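# Hold the extensometer aloft above the grey felt mat

## Task

Grip the extensometer and keep it motionless in the air above the light grey felt mat, oriented to match the reference image called manual. While a gripper holds it like that, with only the fingers in contact with it, end the scene yourself, and make sure nothing has been knocked over.

## Robot and tools

Robot: a single arm with a two-finger gripper. Its base sits at (0, 0, +0.380) m in the scene frame, tilted with quat_wxyz (+0.872, +0.159, +0.462, -0.016). In the base frame, the upward direction is (-0.811, +0.262, +0.523). The scene frame has its origin on the table below the base, +z up, and +y to the left when looking along +x. Every hand pose, target and camera pose, and every offset axis, uses the base frame. A rotation offset turns about the Hand target's position. The fingers point along the gripper's +z and spread along its y. end_effector_position is the spot between the pads, about 1 cm behind the tips.

execute_actions(actions, cameras): actions is a list of actions. Each action is a table of up to 15 rows, one row per 1/30 s step. A table with fewer rows keeps its last row until step 15. Each row holds 7 numbers in [-1, 1]: dx, dy, dz, rx, ry, rz, opening. The first six are an offset from the Hand target as it stood when that action began. Every row counts from that same start, not from the row before, so sending an offset again moves the arm further. 1.0 equals 0.6 m or 180 degrees. rx, ry, rz form a single rotation vector. If dx, dy, dz together exceed length 1.0, they may be shortened along their direction. Opening is absolute: +1 is fully open (0.094 m), -1 is closed. cameras lists camera names; ["all"] means all, [] means none. If omitted, you get images only when actions is empty. An unknown name invalidates the call.

move(target, speed, blend, opening_speed, grip_force, blocking, cameras): drives the gripper along a straight path. target is one 7-number row like above, or a list of up to 15 rows. All rows are offsets from the same starting Hand target. speed is in m/s, 0.002 to 2.9, default 0.25; turning is capped at twice that number in rad/s. It can be one value, or one per target. blend, in metres, rounds corners in a list; the default 0 means stop at each target. opening_speed is the change per second on the -1..+1 scale, minimum 0.2. Use it to close gently. grip_force is the force limit per pad, 10 to 50 N. It stays set until you change it, and lower values close more slowly. blocking=false returns after about 0.5 s while the move continues. The result adds a move: line. done means at rest within 10 mm and 2 degrees; other endings include off_target, moving, held (a check withheld a step or the clearance check stopped the path) and fault. limits=paced means the pose was clipped; limits=held means steps were withheld. done and off_target say nothing about contact. The path does not avoid obstacles. Faster motion means harder impacts, and a target set beyond a contact presses harder. Do not route paths near the arm's own base, because the elbow can whip around; go around it instead.

wait(seconds 0-3600) lets time pass; a running move carries on. stop() brakes the current move, which needs some distance. zoom_image(camera, region=[x0,y0,x1,y1]) enlarges a part of the latest image from cam_head_left, cam_head_right or cam_wrist; the region is at most 504x504 px, origin at top-left. show_instructions() shows the reference image. finished_scene(scene) ends the scene for good; scene is 1 or 2.

Control behaviour: each step, the commanded orientation is clipped to within 40 degrees of the measured one. Hand target is your last command after clipping, and the next offsets start from it. Because of friction and weight, the gripper may settle a few cm away from it; that does not by itself mean contact. An execute_actions call with all-zero pose numbers asks for the target again. If the gripper still stops short, send the remaining gap as an offset. To stop pushing on something, command back beyond the gripper's current position. If a result has no Tool commands line, the last opening sent still applies. To keep the grip unchanged, repeat that value, because 0 is a real command (half open).

Results: the state gives end_effector_position (m) and end_effector_quat_wxyz in the base frame. These can be off by a few cm, more at long reach. grip_measured uses the opening scale. With nothing held it reads up to about 2.5 mm wide. When squeezing a hard part it reads up to about 3 mm (0.064) below the part's width, and less still for small or round parts. It follows your command, so it does not show the moment of contact. grip_effort_nm is the averaged motor effort, where negative means closing. A drift toward zero after a lower command suggests slipping or crushing. Joint torques follow the joint order; joints 1-3 wrap at ±28 N m. The Joint velocities line reads within noise when the arm is still.

Joint ranges (rad): waist -2.618..3.054, shoulder 0..3.142, elbow 0..3.142 (straight at 2.901), wrist pitch and yaw ±1.571, wrist roll ±2.094.

Heat: holding loads, reaching far out or pushing into an unreachable pose warms the motors. MOTOR HOT appears at 75 °C. At 90 °C a fault folds the arm and it stays idle; at 100 °C it goes limp.

Cameras: cam_head_left and cam_head_right (672x504) sit on one stand beside the table. cam_wrist (672x504) rides on the hand. Calibration gives intrinsics and T_world_to_cam from the base frame; it can be off by a few degrees or mm.

Avoid: dropping the part you are holding or letting it fall, collisions with fixed or heavy objects, hard pushes, knocking anything over, and leaving anything off the table. Loose objects can sometimes be nudged by outside disturbances. Finish only while the part hangs still in the fingers above the mat in the required orientation.

Each tool is called after "Request:" as name([rows], argument=value, ...), one row to a line, values as JSON.

Reference images:

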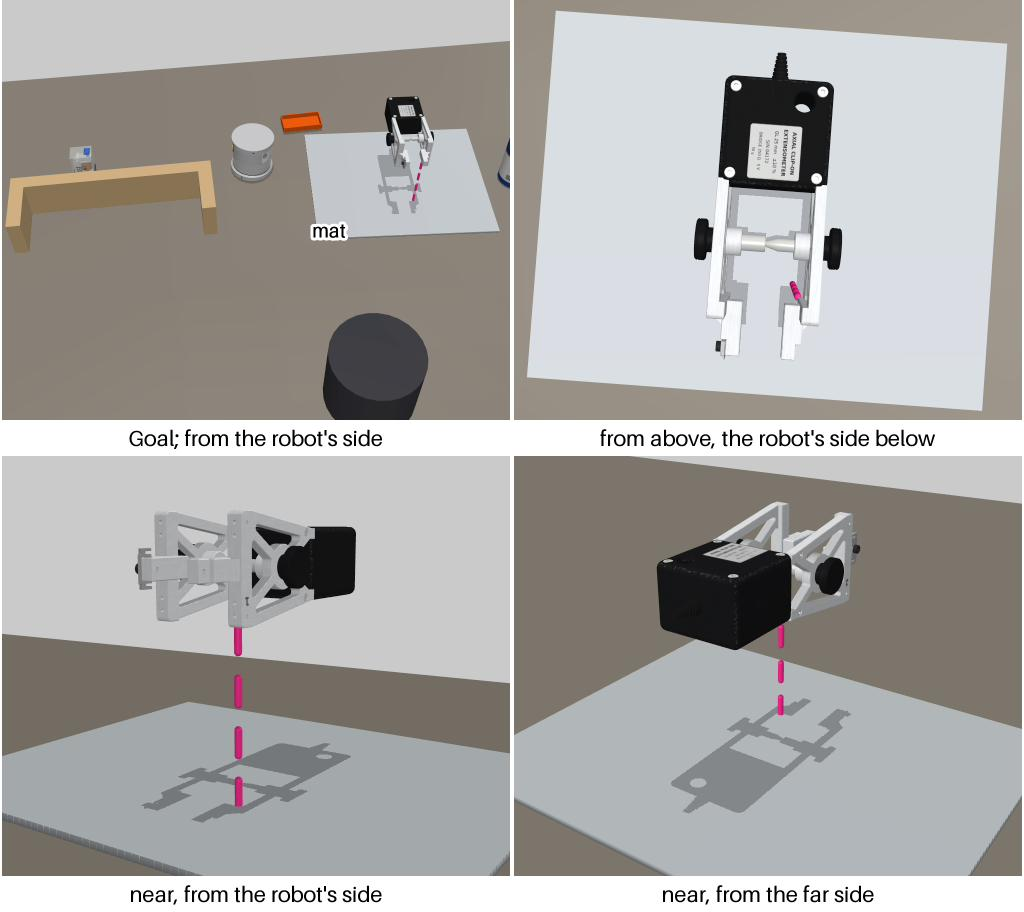

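## Session

Request:
execute_actions(actions=[])

Scene clock: 0.00 s.
end_effector_position=(+0.2250, -0.3555, +0.2288) grip_measured=+1.000 grip_effort_nm=n/a end_effector_quat_wxyz=(+0.292, +0.885, +0.169, +0.322)
Joint positions: [-1.219 1.493 1.289 -0.59 -0.509 1.757 0.094]
Joint velocities: within noise
Joint torques (N m): no reading
Motor temperatures (°C): [25 26 34 24 22 26 24]
Heat: 34 °C.
Hand target: +0.2185, -0.3588, +0.2339; +0.301, +0.885, +0.162, +0.317
Tool commands: gripper/opening=+1.0

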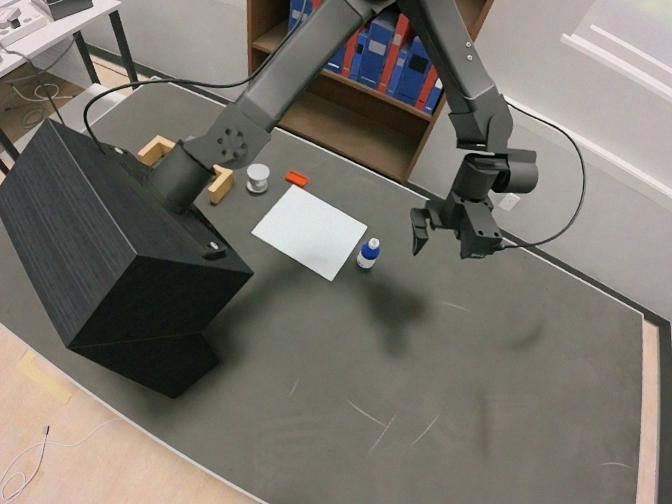

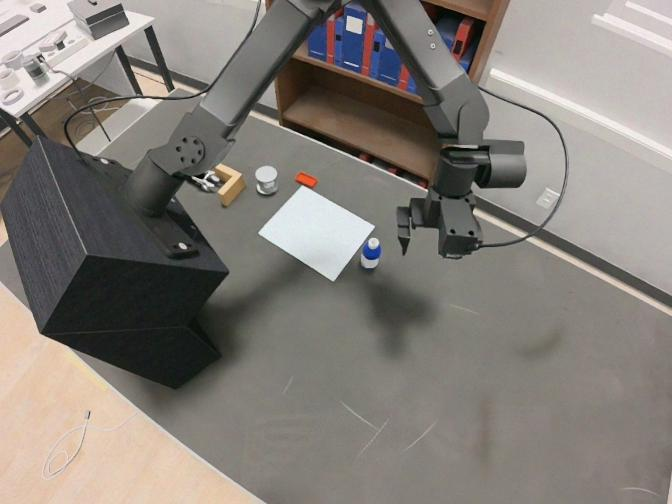

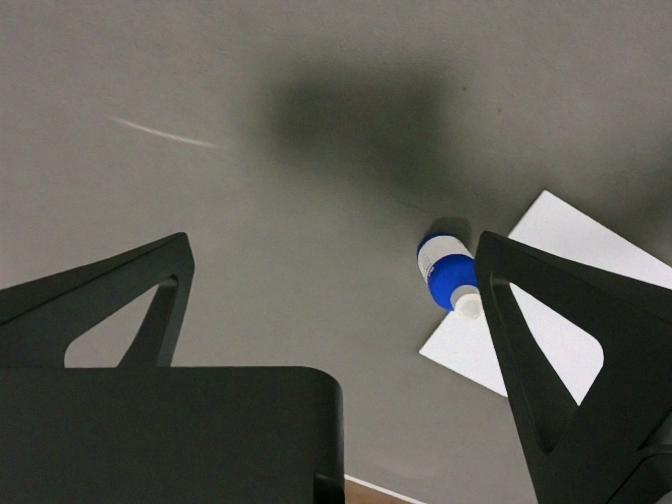

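Request:
zoom_image(camera="cam_head_right", region=[150, 130, 402, 319])

Request:
zoom_image(camera="cam_head_right", region=[180, 145, 280, 220])

Request:
zoom_image(camera="cam_head_left", region=[120, 115, 260, 220])

Scaled by 2.000.

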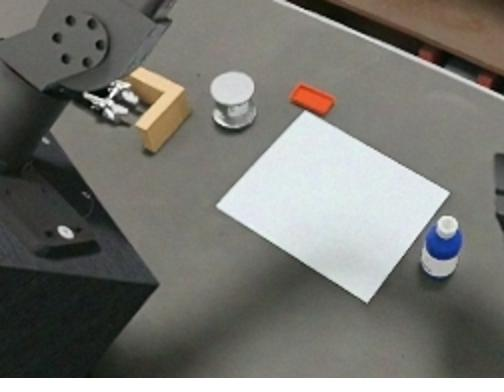

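Scaled by 5.040.

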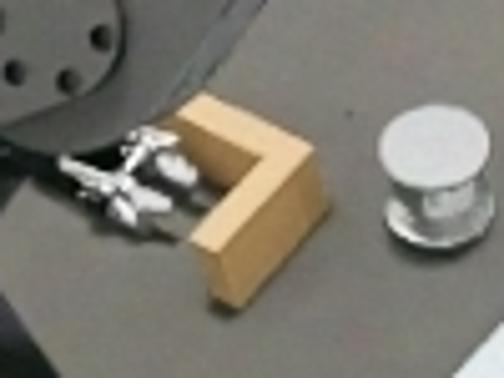

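Scaled by 3.600.

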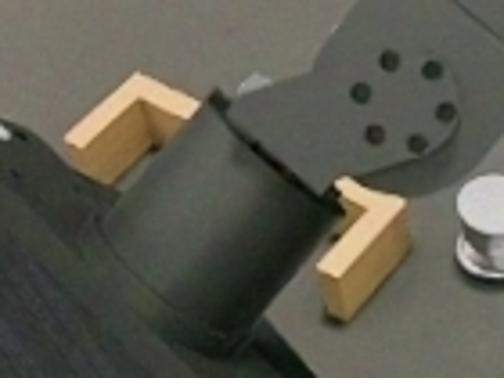

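Request:
move(target=[0.0975, 0.878, -0.262, 0, 0, 0, 1], speed=0.4, cameras=["all"])

Scene clock: 88.87 s.
end_effector_position=(+0.2800, +0.1695, +0.0619) grip_measured=+1.000 grip_effort_nm=-0.03 end_effector_quat_wxyz=(+0.469, +0.622, +0.392, +0.490)
Joint positions: [1.099 2.087 0.325 1.471 1.289 2.095 0.094]
Joint torques (N m): [4.85 -5.24 0.31 0.6 -0.03 -0.01]
Motor temperatures (°C): [27 31 34 24 22 25 24]
Heat: 34 °C.
Hand target: +0.2803, +0.1695, +0.0640; +0.468, +0.621, +0.394, +0.490 (not the last commanded pose)
Off the commanded pose: 0.015 m, 49 deg; orientation clipped.
move: held (a check stopped the path); limits=paced,held
pose unreachable: on one or more control steps of this call, first in action 0 (counted from 0), an arm could not follow its commanded pose, so it was not sent that pose on those steps. It may still have moved: this result reports where it is.
cause: moving toward the commanded pose would bring two parts of the arm too close to each other (its wrist (the part past joint 4) and its wrist camera, with joints 5 (wrist yaw) and 6 (wrist roll) between them, 8 mm apart when it was first held).
cam_wrist: T_world_to_cam=[[-0.02878, 0.27246, -0.96174, 0.02205], [-0.39964, 0.87875, 0.26091, -0.04878], [0.91622, 0.39186, 0.0836, -0.19852]] pos_world=[0.16303, 0.11465, 0.05053]

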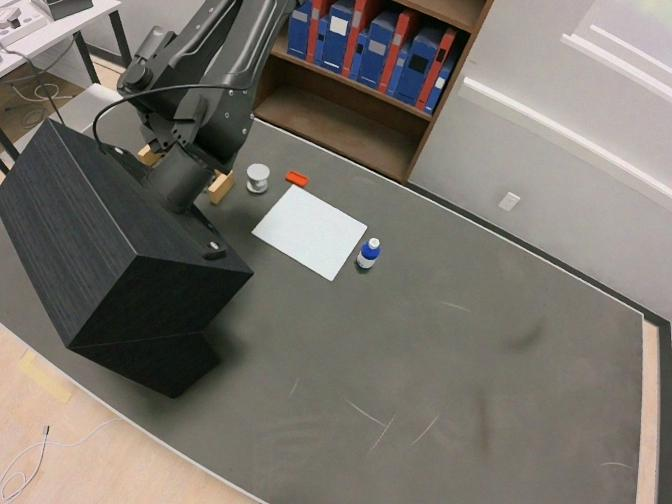

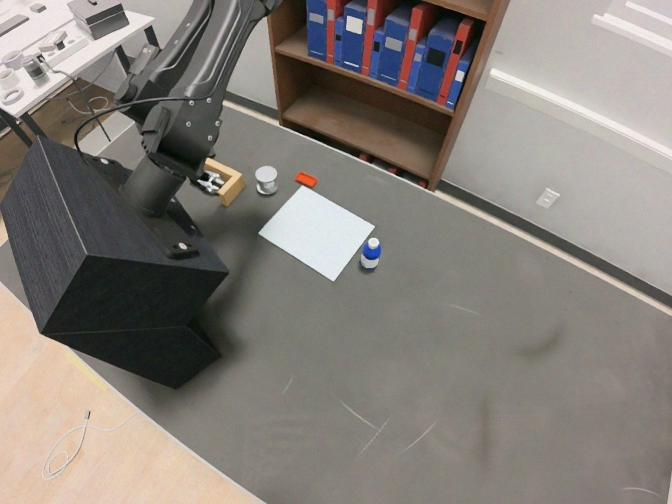

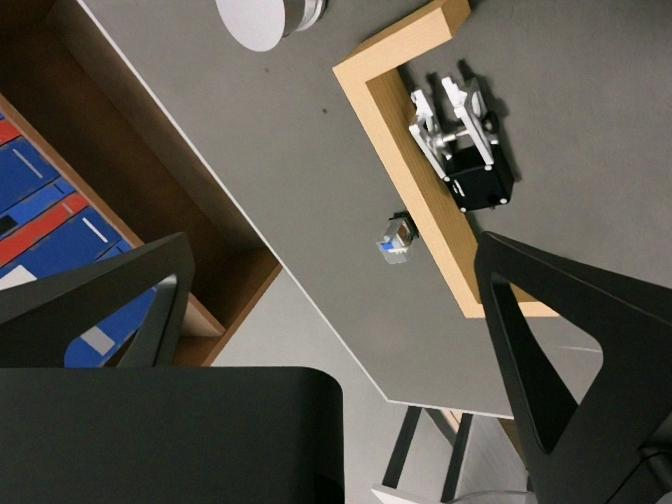

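Request:
zoom_image(camera="cam_wrist", region=[320, 0, 572, 252])

Scaled by 2.000.

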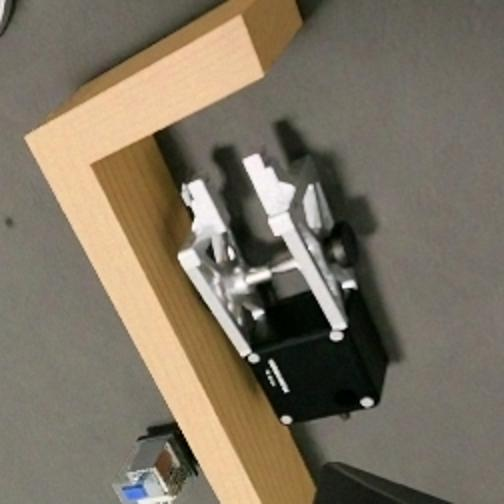

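Request:
zoom_image(camera="cam_wrist", region=[400, 60, 520, 220])

Request:
zoom_image(camera="cam_head_right", region=[180, 145, 250, 215])

Scaled by 3.150.

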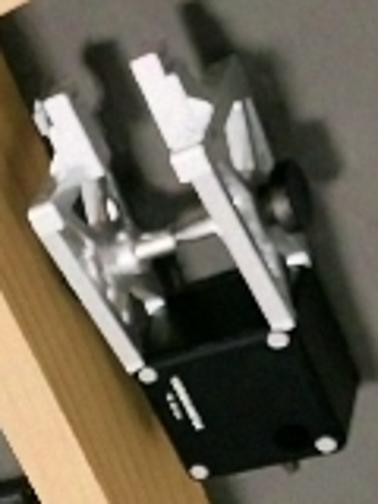

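Scaled by 7.200.

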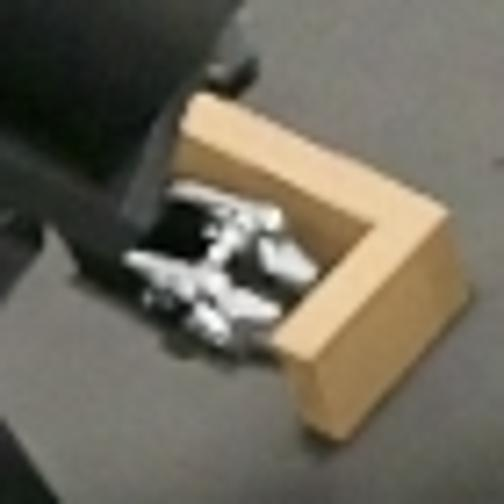

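Request:
move(target=[0.021, -0.011, 0.005, -0.139, 0.1855, 0.024, 1], speed=0.4, cameras=["cam_wrist"])

Request:
zoom_image(camera="cam_wrist", region=[168, 60, 504, 312])

Scene clock: 444.53 s.
end_effector_position=(+0.2931, +0.1610, +0.0627) grip_measured=+1.000 grip_effort_nm=-0.03 end_effector_quat_wxyz=(+0.443, +0.571, +0.652, +0.229)
Joint positions: [0.946 1.569 0.59 -0.022 0.93 2.093 0.094]
Joint torques (N m): [4.01 -5.35 2.39 0.04 -0.07 0.13]
Heat: 30 °C.
Hand target: +0.2929, +0.1628, +0.0670; +0.439, +0.605, +0.629, +0.214
Off the commanded pose: 0.005 m, 5 deg.
joint sent to its limit — joint 6 (wrist roll), upper limit. The joint targets are off in orientation, not in position.
move: off_target
cam_wrist: T_world_to_cam=[[-0.54659, -0.2235, -0.80702, 0.24743], [-0.44555, 0.89361, 0.05429, -0.01235], [0.70903, 0.38924, -0.58802, -0.10402]] pos_world=[0.2035, 0.10683, 0.13919]

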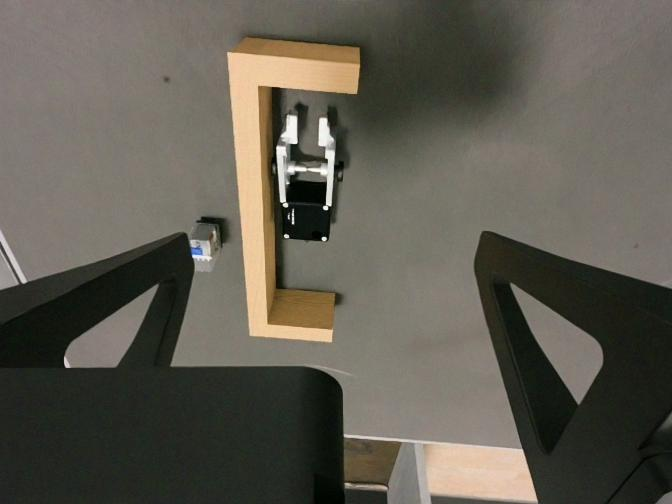

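Scaled by 1.500.

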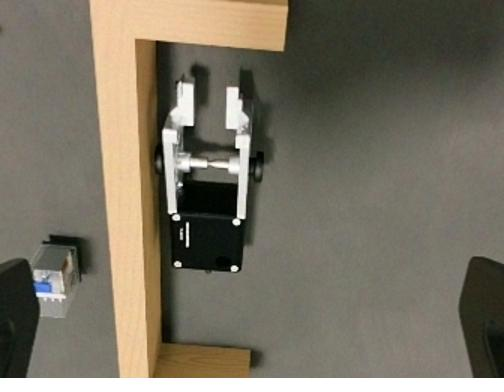

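Request:
move(target=[0.18, 0.027, -0.149, 0, 0, 0, -0.04], cameras=["cam_wrist"])

Request:
zoom_image(camera="cam_wrist", region=[168, 100, 504, 352])

Scene clock: 491.97 s.
end_effector_position=(+0.4011, +0.1776, -0.0162) grip_measured=-0.038 grip_effort_nm=-0.09 end_effector_quat_wxyz=(+0.441, +0.609, +0.623, +0.216)
Joint positions: [0.723 2.124 0.885 0.364 0.83 1.955 0.045]
Joint torques (N m): [6.16 -4.16 0.62 0.3 -0.06 -0.12]
Heat: 30 °C.
Hand target: +0.4010, +0.1791, -0.0223; +0.439, +0.605, +0.629, +0.214
Off the commanded pose: 0.006 m, 1 deg.
move: done
cam_wrist: T_world_to_cam=[[-0.57019, -0.14402, -0.80879, 0.24174], [-0.35962, 0.92893, 0.08811, -0.01491], [0.73862, 0.34109, -0.58146, -0.23666]] pos_world=[0.30728, 0.12939, 0.05922]

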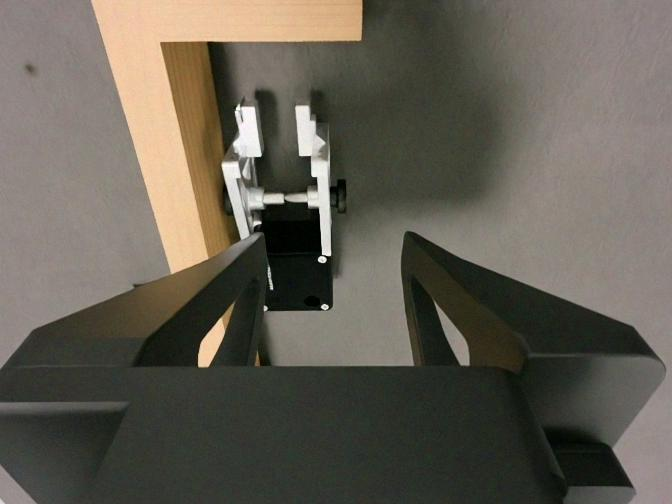

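Scaled by 1.500.

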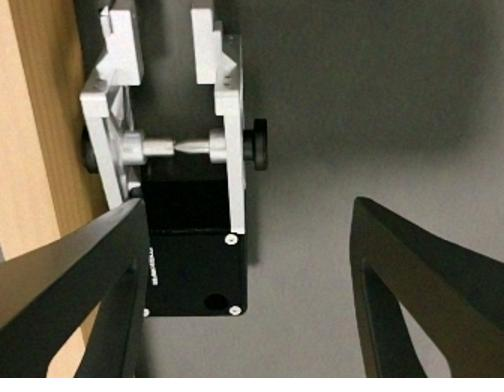

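Request:
move(target=[0.088, -0.0387, -0.067, 0, 0, 0, -0.04], speed=0.12, cameras=["cam_wrist"])

Scene clock: 532.97 s.
end_effector_position=(+0.4423, +0.1559, -0.0503) grip_measured=-0.039 grip_effort_nm=-0.07 end_effector_quat_wxyz=(+0.453, +0.604, +0.623, +0.204)
Joint positions: [0.612 2.303 0.974 0.533 0.784 1.818 0.045]
Joint torques (N m): [3.78 -2.26 1.57 0.57 -0.53 -0.17]
Heat: 30 °C.
Hand target: +0.4537, +0.1558, -0.0627; +0.439, +0.605, +0.629, +0.214
Off the commanded pose: 0.017 m, 2 deg.
move: off_target
cam_wrist: T_world_to_cam=[[-0.57028, -0.16704, -0.80429, 0.23843], [-0.35037, 0.93504, 0.05423, 0.01631], [0.74298, 0.31273, -0.59176, -0.27762]] pos_world=[0.34795, 0.11139, 0.0266]

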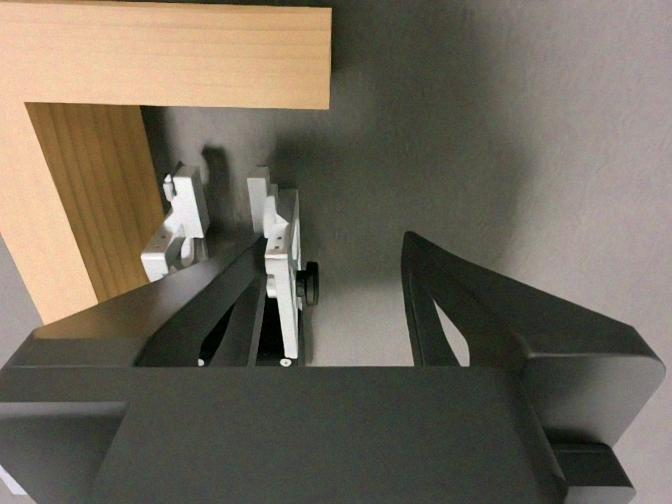

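Request:
move(target=[-0.002, -0.0085, 0.003, 0, 0, 0, -0.04], speed=0.12, cameras=["cam_wrist"])

Request:
zoom_image(camera="cam_wrist", region=[140, 140, 392, 392])

Scene clock: 546.00 s.
end_effector_position=(+0.4421, +0.1560, -0.0501) grip_measured=-0.039 grip_effort_nm=-0.07 end_effector_quat_wxyz=(+0.454, +0.601, +0.625, +0.205)
Joint positions: [0.611 2.303 0.967 0.548 0.782 1.807 0.045]
Joint torques (N m): [3.07 -3.3 0.7 0.58 -0.56 -0.14]
Heat: 30 °C.
Hand target: +0.4525, +0.1507, -0.0608; +0.439, +0.605, +0.629, +0.214
Off the commanded pose: 0.016 m, 2 deg.
move: off_target
cam_wrist: T_world_to_cam=[[-0.56686, -0.17313, -0.80541, 0.23793], [-0.35688, 0.93277, 0.05067, 0.01918], [0.7425, 0.31616, -0.59054, -0.27764]] pos_world=[0.34786, 0.11108, 0.0267]

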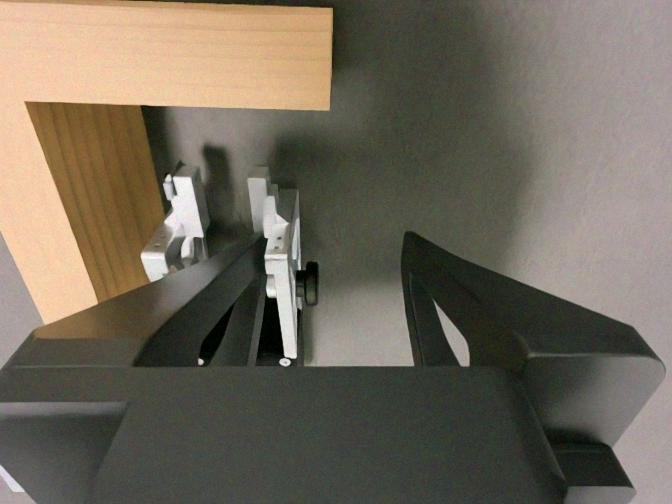

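Scaled by 2.000.

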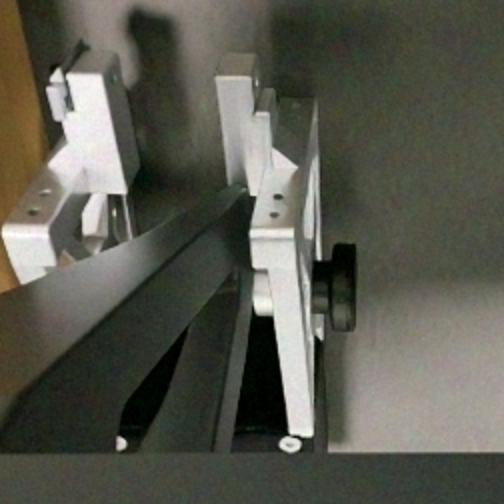

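Request:
move([
  [-0.002, 0, 0.001, 0, 0, 0, -0.95],
  [-0.08, -0.019, -0.095, 0, 0, 0, -0.95],
], speed=0.1, grip_force=20, cameras=["cam_wrist"])

Request:
zoom_image(camera="cam_wrist", region=[140, 100, 476, 352])

Scene clock: 559.80 s.
end_effector_position=(+0.4145, +0.1515, -0.0895) grip_measured=-0.857 grip_effort_nm=-0.49 end_effector_quat_wxyz=(+0.455, +0.602, +0.607, +0.249)
Joint positions: [0.641 2.449 0.837 0.901 0.784 1.829 0.007]
Joint torques (N m): [4.79 -1.16 -1.11 -0.23 -0.25 0.14]
Heat: 30 °C.
Hand target: +0.4046, +0.1395, -0.1177; +0.439, +0.605, +0.629, +0.214
Off the commanded pose: 0.032 m, 5 deg.
grip_force (N): 20
move: off_target
cam_wrist: T_world_to_cam=[[-0.50698, -0.13134, -0.85189, 0.1544], [-0.37761, 0.92228, 0.08254, 0.02859], [0.77484, 0.36353, -0.51717, -0.29294]] pos_world=[0.31606, 0.1004, -0.02233]

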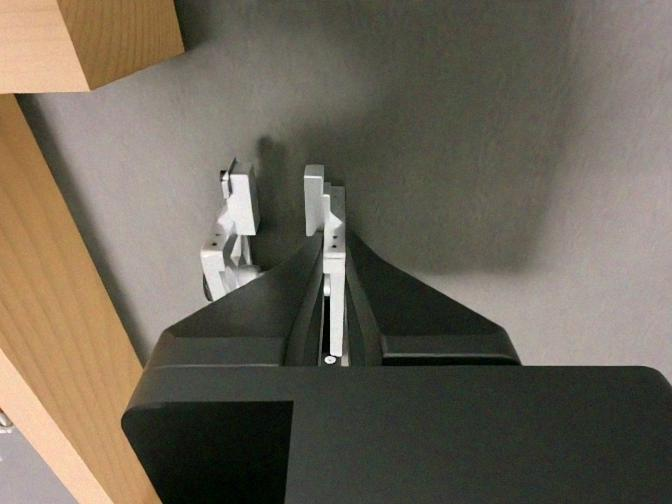

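Scaled by 1.500.

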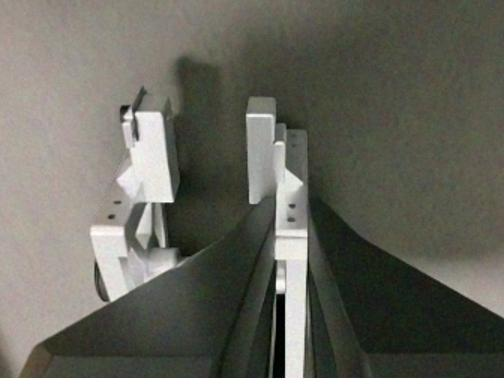

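Request:
move([
  [-0.126, 0.0575, 0.136, 0, 0, 0, -0.95],
  [-0.12, -0.481, 0.416, 0, 0, 0, -0.95],
], speed=[0.1, 0.2], blend=0.03, grip_force=50, cameras=["all"])

Request:
zoom_image(camera="cam_wrist", region=[168, 100, 504, 352])

Request:
zoom_image(camera="cam_head_right", region=[230, 120, 430, 270])

Scene clock: 596.77 s.
end_effector_position=(+0.3327, -0.1467, +0.1366) grip_measured=-0.880 grip_effort_nm=-1.04 end_effector_quat_wxyz=(+0.448, +0.602, +0.624, +0.218)
Joint positions: [-0.494 1.167 0.527 0.106 -0.154 1.129 0.006]
Joint torques (N m): [-1.43 -4.98 2.44 0.14 -0.07 -0.1]
Heat: 30 °C.
Hand target: +0.3325, -0.1492, +0.1318; +0.439, +0.605, +0.629, +0.214
Off the commanded pose: 0.005 m, 1 deg.
move: done
cam_wrist: T_world_to_cam=[[-0.55835, -0.16027, -0.81398, 0.27402], [-0.36813, 0.92714, 0.06997, 0.25329], [0.74345, 0.33872, -0.57667, 0.01059]] pos_world=[0.23837, -0.1945, 0.21143]

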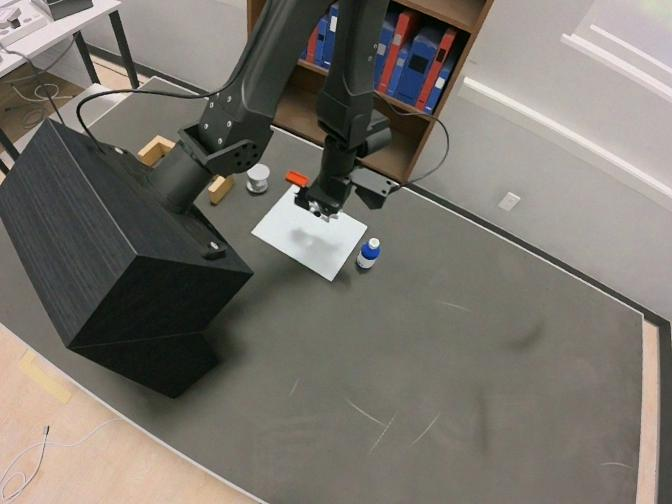

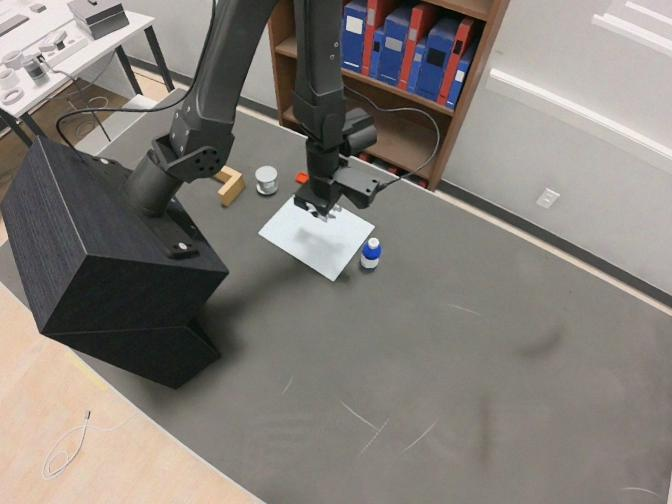

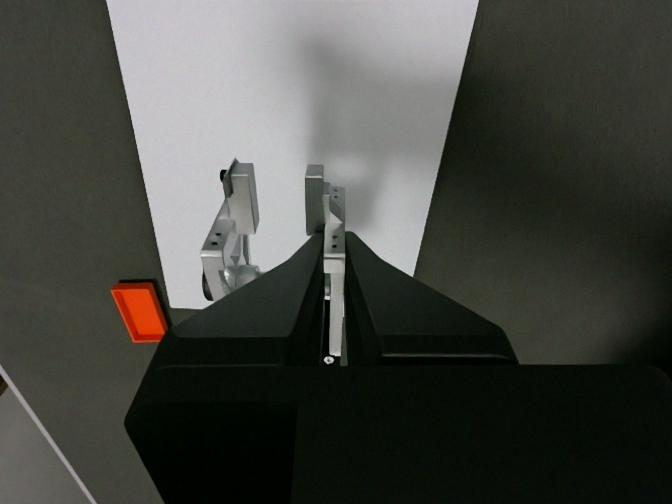

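Scaled by 1.500.

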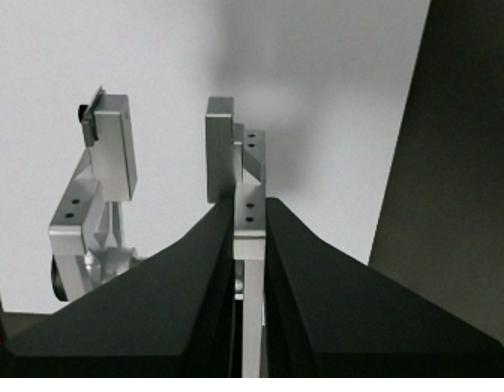

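Scaled by 2.520.

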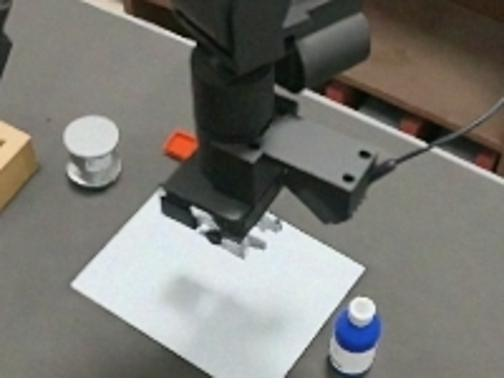

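Request:
move([
  [0.0285, 0.058, -0.035, 0, 0, 0, -0.95],
  [0.1485, 0.018, -0.11, 0, 0, 0, -0.95],
], speed=[0.15, 0.08], blend=0.02, cameras=["cam_wrist"])

Scene clock: 634.70 s.
end_effector_position=(+0.4199, -0.1373, +0.0706) grip_measured=-0.880 grip_effort_nm=-1.04 end_effector_quat_wxyz=(+0.439, +0.601, +0.632, +0.217)
Joint positions: [-0.328 1.688 0.654 0.486 -0.024 1.205 0.006]
Joint torques (N m): [0.34 -5.75 0.02 0.45 0.15 0.12]
Motor temperatures (°C): [28 28 29 24 22 25 25]
Heat: 29 °C.
Hand target: +0.4217, -0.1385, +0.0659; +0.439, +0.605, +0.629, +0.214
Off the commanded pose: 0.005 m, 1 deg.
move: done
cam_wrist: T_world_to_cam=[[-0.57116, -0.16473, -0.80414, 0.27458], [-0.38121, 0.92084, 0.08213, 0.28503], [0.72695, 0.35345, -0.58874, -0.08566]] pos_world=[0.32775, -0.18696, 0.14696]

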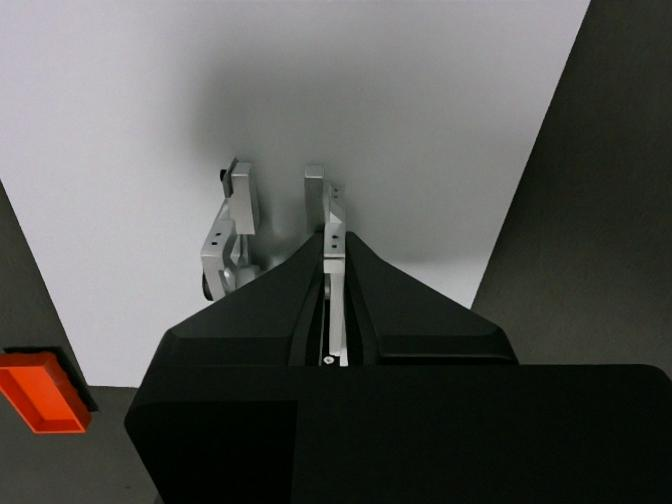

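Request:
move([
  [0.004, -0.0013, -0.0027, 0, 0, 0, -0.95],
  [0.004, -0.0013, -0.0027, 0, 0, 0, -0.4],
  [-0.135, 0.0437, 0.087, 0, 0, 0, -0.4],
], speed=[0.03, 0.05, 0.15], opening_speed=0.8, cameras=["cam_wrist"])

Request:
zoom_image(camera="cam_wrist", region=[168, 100, 504, 352])

Scene clock: 656.43 s.
end_effector_position=(+0.3430, -0.1124, +0.1101) grip_measured=-0.401 grip_effort_nm=0.06 end_effector_quat_wxyz=(+0.433, +0.605, +0.634, +0.211)
Joint positions: [-0.327 1.216 0.473 0.177 -0.016 1.205 0.028]
Joint torques (N m): [0.05 -9.52 1.06 0.04 0.04 0.11]
Heat: 29 °C.
Hand target: +0.3406, -0.1122, +0.1180; +0.439, +0.605, +0.629, +0.214
Off the commanded pose: 0.008 m, 1 deg.
move: done
cam_wrist: T_world_to_cam=[[-0.58725, -0.15909, -0.79361, 0.27152], [-0.37378, 0.92299, 0.09156, 0.22625], [0.71793, 0.35041, -0.60149, -0.01108]] pos_world=[0.25198, -0.16175, 0.1881]

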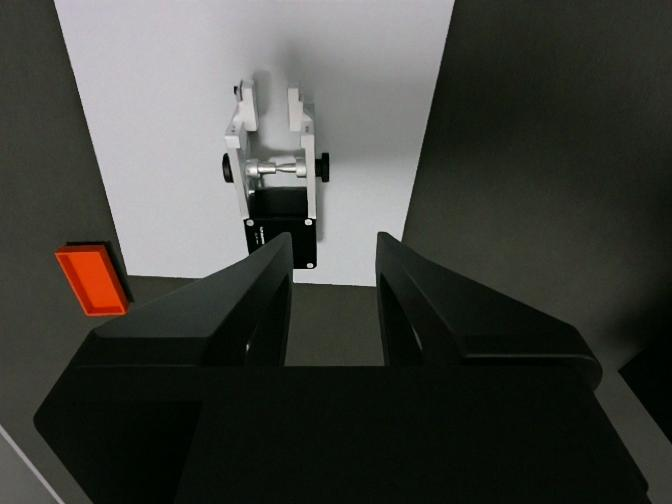

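Scaled by 1.500.

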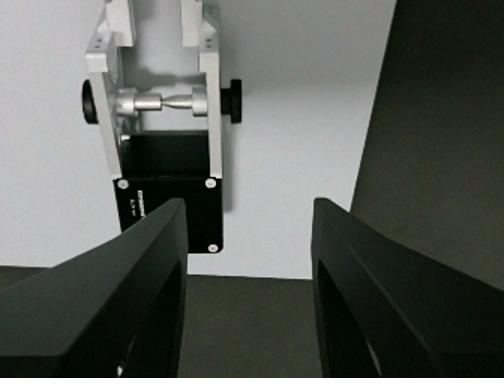

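Request:
move([
  [0.0785, -0.039, 0.0107, 0.089, 0.027, 0.1245, 1],
  [0.176, -0.0163, -0.058, 0.089, 0.027, 0.1245, 1],
], speed=[0.2, 0.12], blend=0.01, cameras=["all"])

Request:
zoom_image(camera="cam_wrist", region=[168, 60, 504, 312])

Request:
zoom_image(camera="cam_head_right", region=[250, 150, 410, 270])

Scene clock: 685.00 s.
end_effector_position=(+0.4438, -0.1204, +0.0908) grip_measured=+0.998 grip_effort_nm=0.07 end_effector_quat_wxyz=(+0.278, +0.529, +0.718, +0.356)
Joint positions: [-0.487 1.788 1.011 -0.014 -0.589 1.031 0.094]
Joint torques (N m): [-0.76 -6.83 0.84 -0.11 -0.13 0.14]
Heat: 29 °C.
Hand target: +0.4463, -0.1220, +0.0833; +0.275, +0.535, +0.716, +0.354
Off the commanded pose: 0.008 m, 1 deg.
move: done
cam_wrist: T_world_to_cam=[[-0.5713, -0.16925, -0.8031, 0.30671], [-0.67603, 0.6519, 0.34352, 0.35172], [0.4654, 0.73918, -0.48685, 0.05621]] pos_world=[0.38684, -0.21892, 0.15286]

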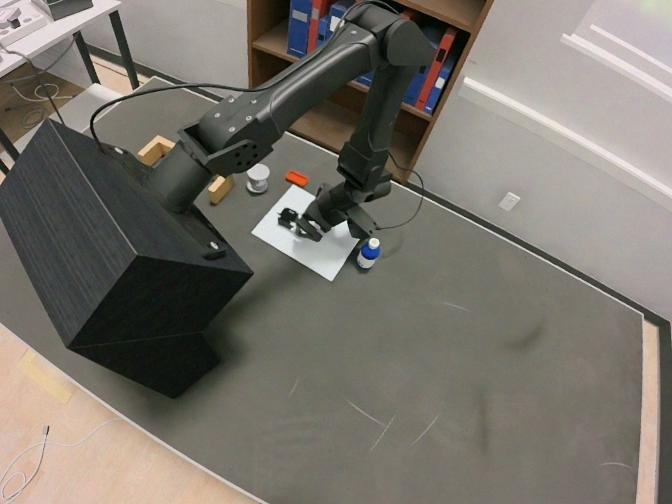

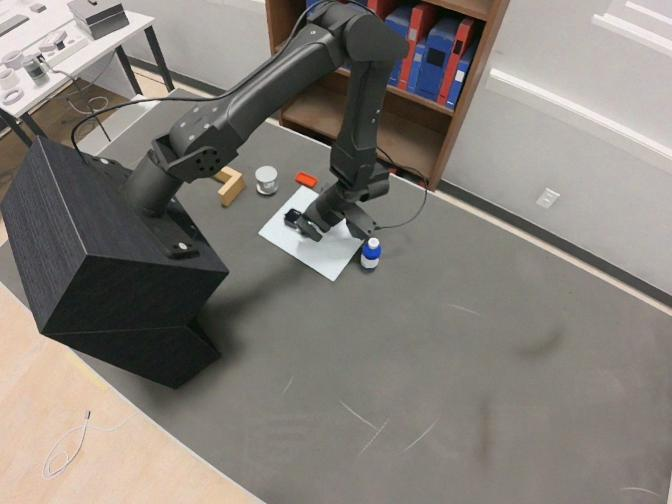

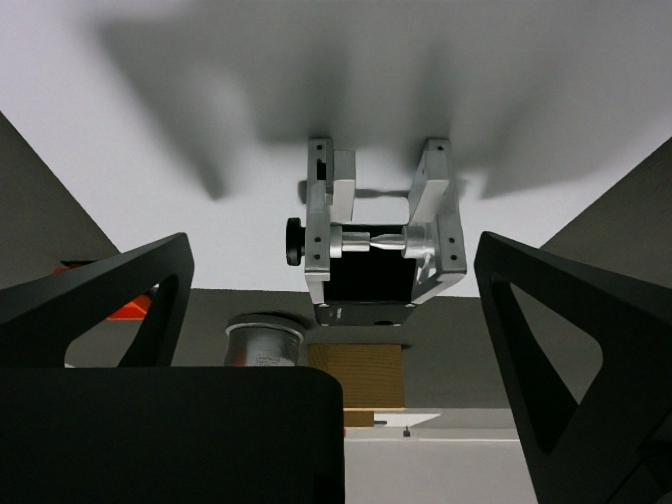

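Scaled by 1.500.

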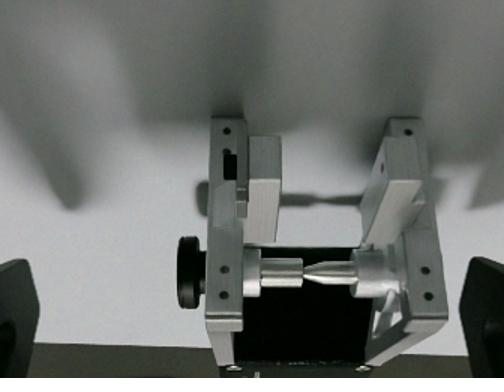

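Scaled by 3.150.

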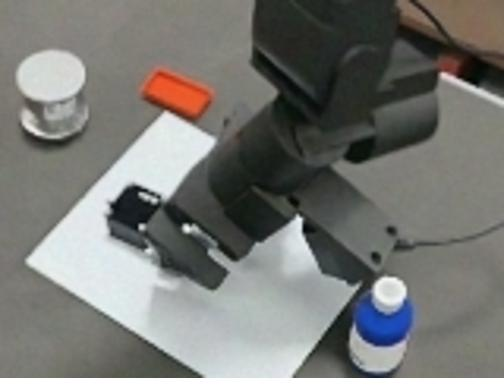

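Request:
move([
  [0.0067, 0.0063, -0.028, 0, 0, 0, 1],
  [0.0067, 0.0063, -0.028, 0, 0, 0, 0.1],
], speed=0.1, grip_force=30, cameras=["cam_wrist", "cam_head_right"])

Request:
zoom_image(camera="cam_wrist", region=[168, 60, 504, 312])

Scene clock: 710.07 s.
end_effector_position=(+0.4497, -0.1185, +0.0756) grip_measured=+0.191 grip_effort_nm=-0.62 end_effector_quat_wxyz=(+0.281, +0.529, +0.717, +0.356)
Joint positions: [-0.473 1.833 0.992 0.063 -0.576 1.044 0.056]
Joint torques (N m): [-0.57 -6.83 0.27 -0.08 -0.17 0.13]
Heat: 29 °C.
Hand target: +0.4503, -0.1182, +0.0665; +0.275, +0.535, +0.716, +0.354
Off the commanded pose: 0.009 m, 1 deg.
grip_force (N): 30
move: done
cam_wrist: T_world_to_cam=[[-0.56821, -0.17057, -0.80501, 0.29678], [-0.67567, 0.6551, 0.33811, 0.3602], [0.46969, 0.73604, -0.48748, 0.04234]] pos_world=[0.39212, -0.21651, 0.13777]
Images, in order (width x height): cam_head_right 672x504, cam_wrist 672x504.

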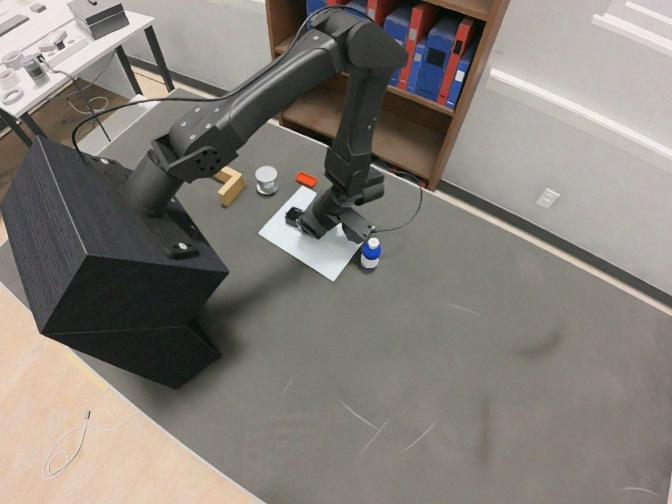

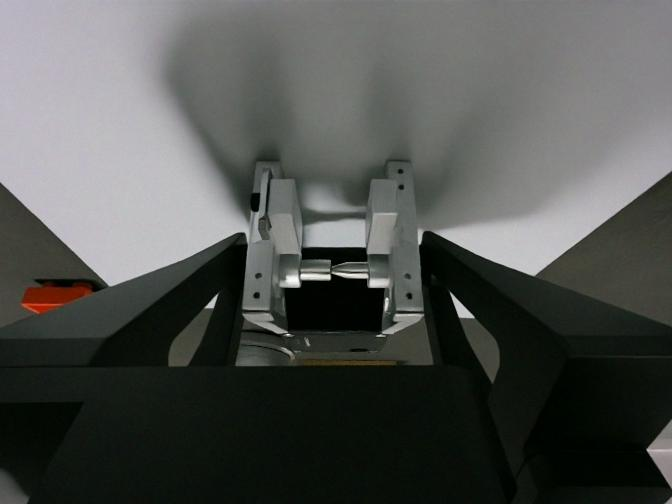

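Scaled by 1.500.

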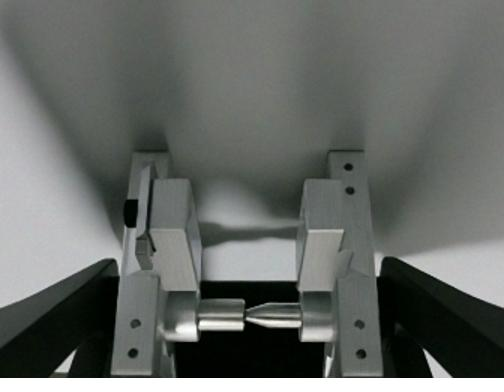

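Request:
move([
  [-0.081, 0.026, 0.052, 0, 0, 0, 0.1],
  [-0.146, -0.0333, 0.112, -0.2165, -0.066, -0.302, 0.1],
], speed=[0.12, 0.25], blend=0.02, cameras=["all"])

Request:
zoom_image(camera="cam_wrist", region=[168, 100, 504, 352])

Request:
zoom_image(camera="cam_head_right", region=[250, 150, 410, 270])

Scene clock: 748.77 s.
end_effector_position=(+0.3641, -0.1375, +0.1353) grip_measured=+0.190 grip_effort_nm=-0.68 end_effector_quat_wxyz=(+0.623, +0.643, +0.446, +0.008)
Joint positions: [0.018 1.574 0.537 0.651 0.934 1.293 0.056]
Joint torques (N m): [1.89 -5.33 0.29 0.78 0.69 -0.06]
Heat: 29 °C.
Hand target: +0.3627, -0.1382, +0.1337; +0.627, +0.642, +0.441, -0.007
Off the commanded pose: 0.002 m, 2 deg.
grip_force (N): 30
move: done
cam_wrist: T_world_to_cam=[[-0.555, -0.15725, -0.81685, 0.29159], [0.16749, 0.94074, -0.29489, 0.11266], [0.81482, -0.30047, -0.49577, -0.14142]] pos_world=[0.25819, -0.10263, 0.2013]

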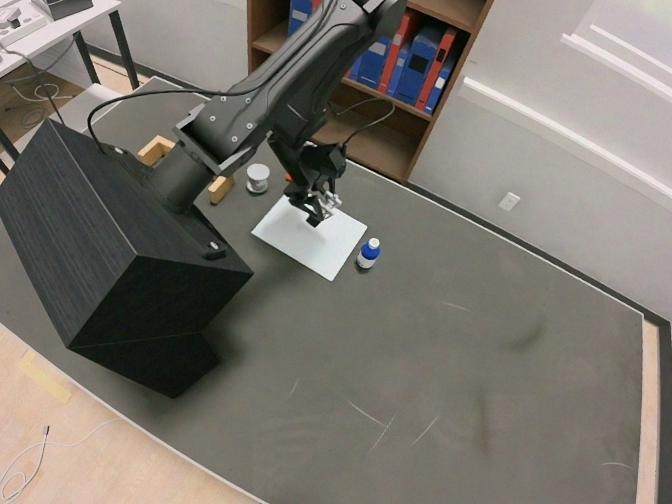

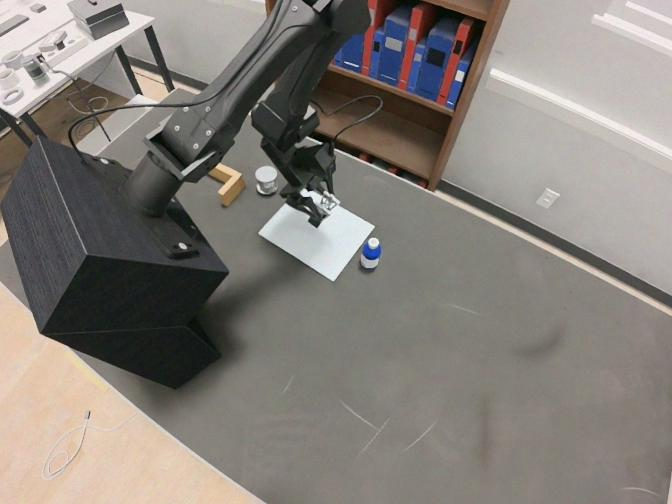

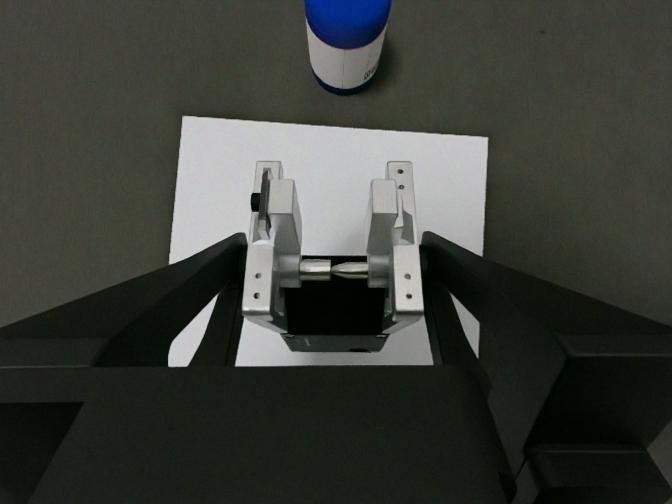

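Scaled by 1.500.

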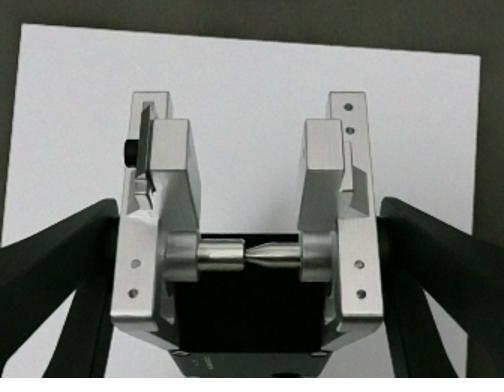

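Scaled by 3.150.

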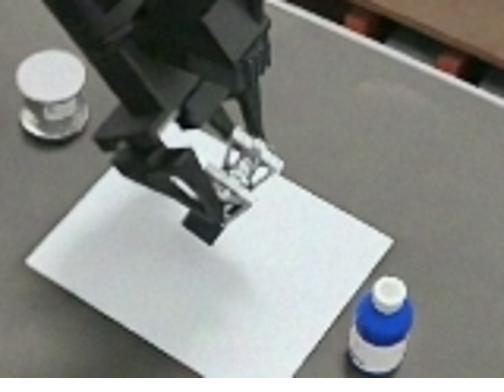

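Request:
move([
  [0.0662, -0.0214, -0.0427, 0, 0, 0, 0.1],
  [0.0775, 0.0243, -0.0608, 0, 0, 0, 0.1],
  [0.0995, 0.0534, -0.0828, 0, 0, 0, 0.1],
], speed=0.07, blend=0.005, grip_force=15, cameras=["cam_wrist", "cam_head_right"])

Request:
zoom_image(camera="cam_head_right", region=[250, 150, 410, 270])

Scene clock: 780.53 s.
end_effector_position=(+0.4061, -0.1242, +0.1015) grip_measured=+0.193 grip_effort_nm=-0.40 end_effector_quat_wxyz=(+0.644, +0.651, +0.400, -0.034)
Joint positions: [0.096 1.929 0.734 0.785 1.136 1.343 0.056]
Joint torques (N m): [4.48 -4.6 0.09 0.35 -0.34 0.17]
Heat: 28 °C.
Hand target: +0.4224, -0.1061, +0.0841; +0.628, +0.642, +0.441, -0.006
Off the commanded pose: 0.030 m, 6 deg.
grip_force (N): 15
move: off_target
cam_wrist: T_world_to_cam=[[-0.555, -0.13591, -0.82068, 0.29243], [0.28245, 0.89716, -0.33959, 0.03554], [0.78243, -0.42027, -0.45954, -0.1938]] pos_world=[0.30389, -0.07359, 0.163]
Images, in order (width x height): cam_head_right 672x504, cam_wrist 672x504.

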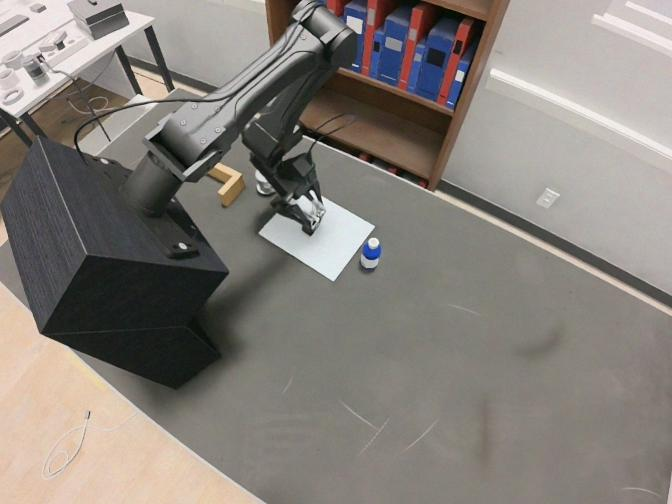

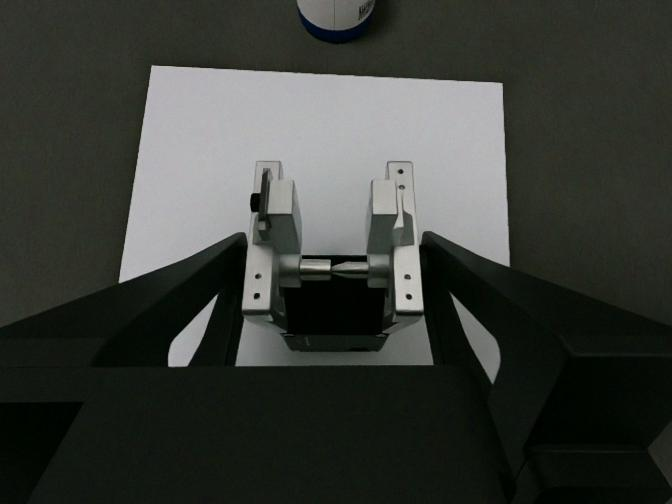

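Scaled by 3.150.

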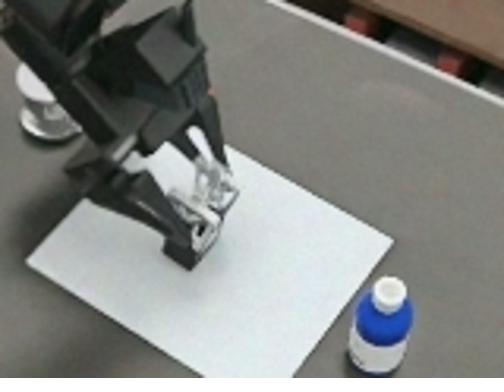

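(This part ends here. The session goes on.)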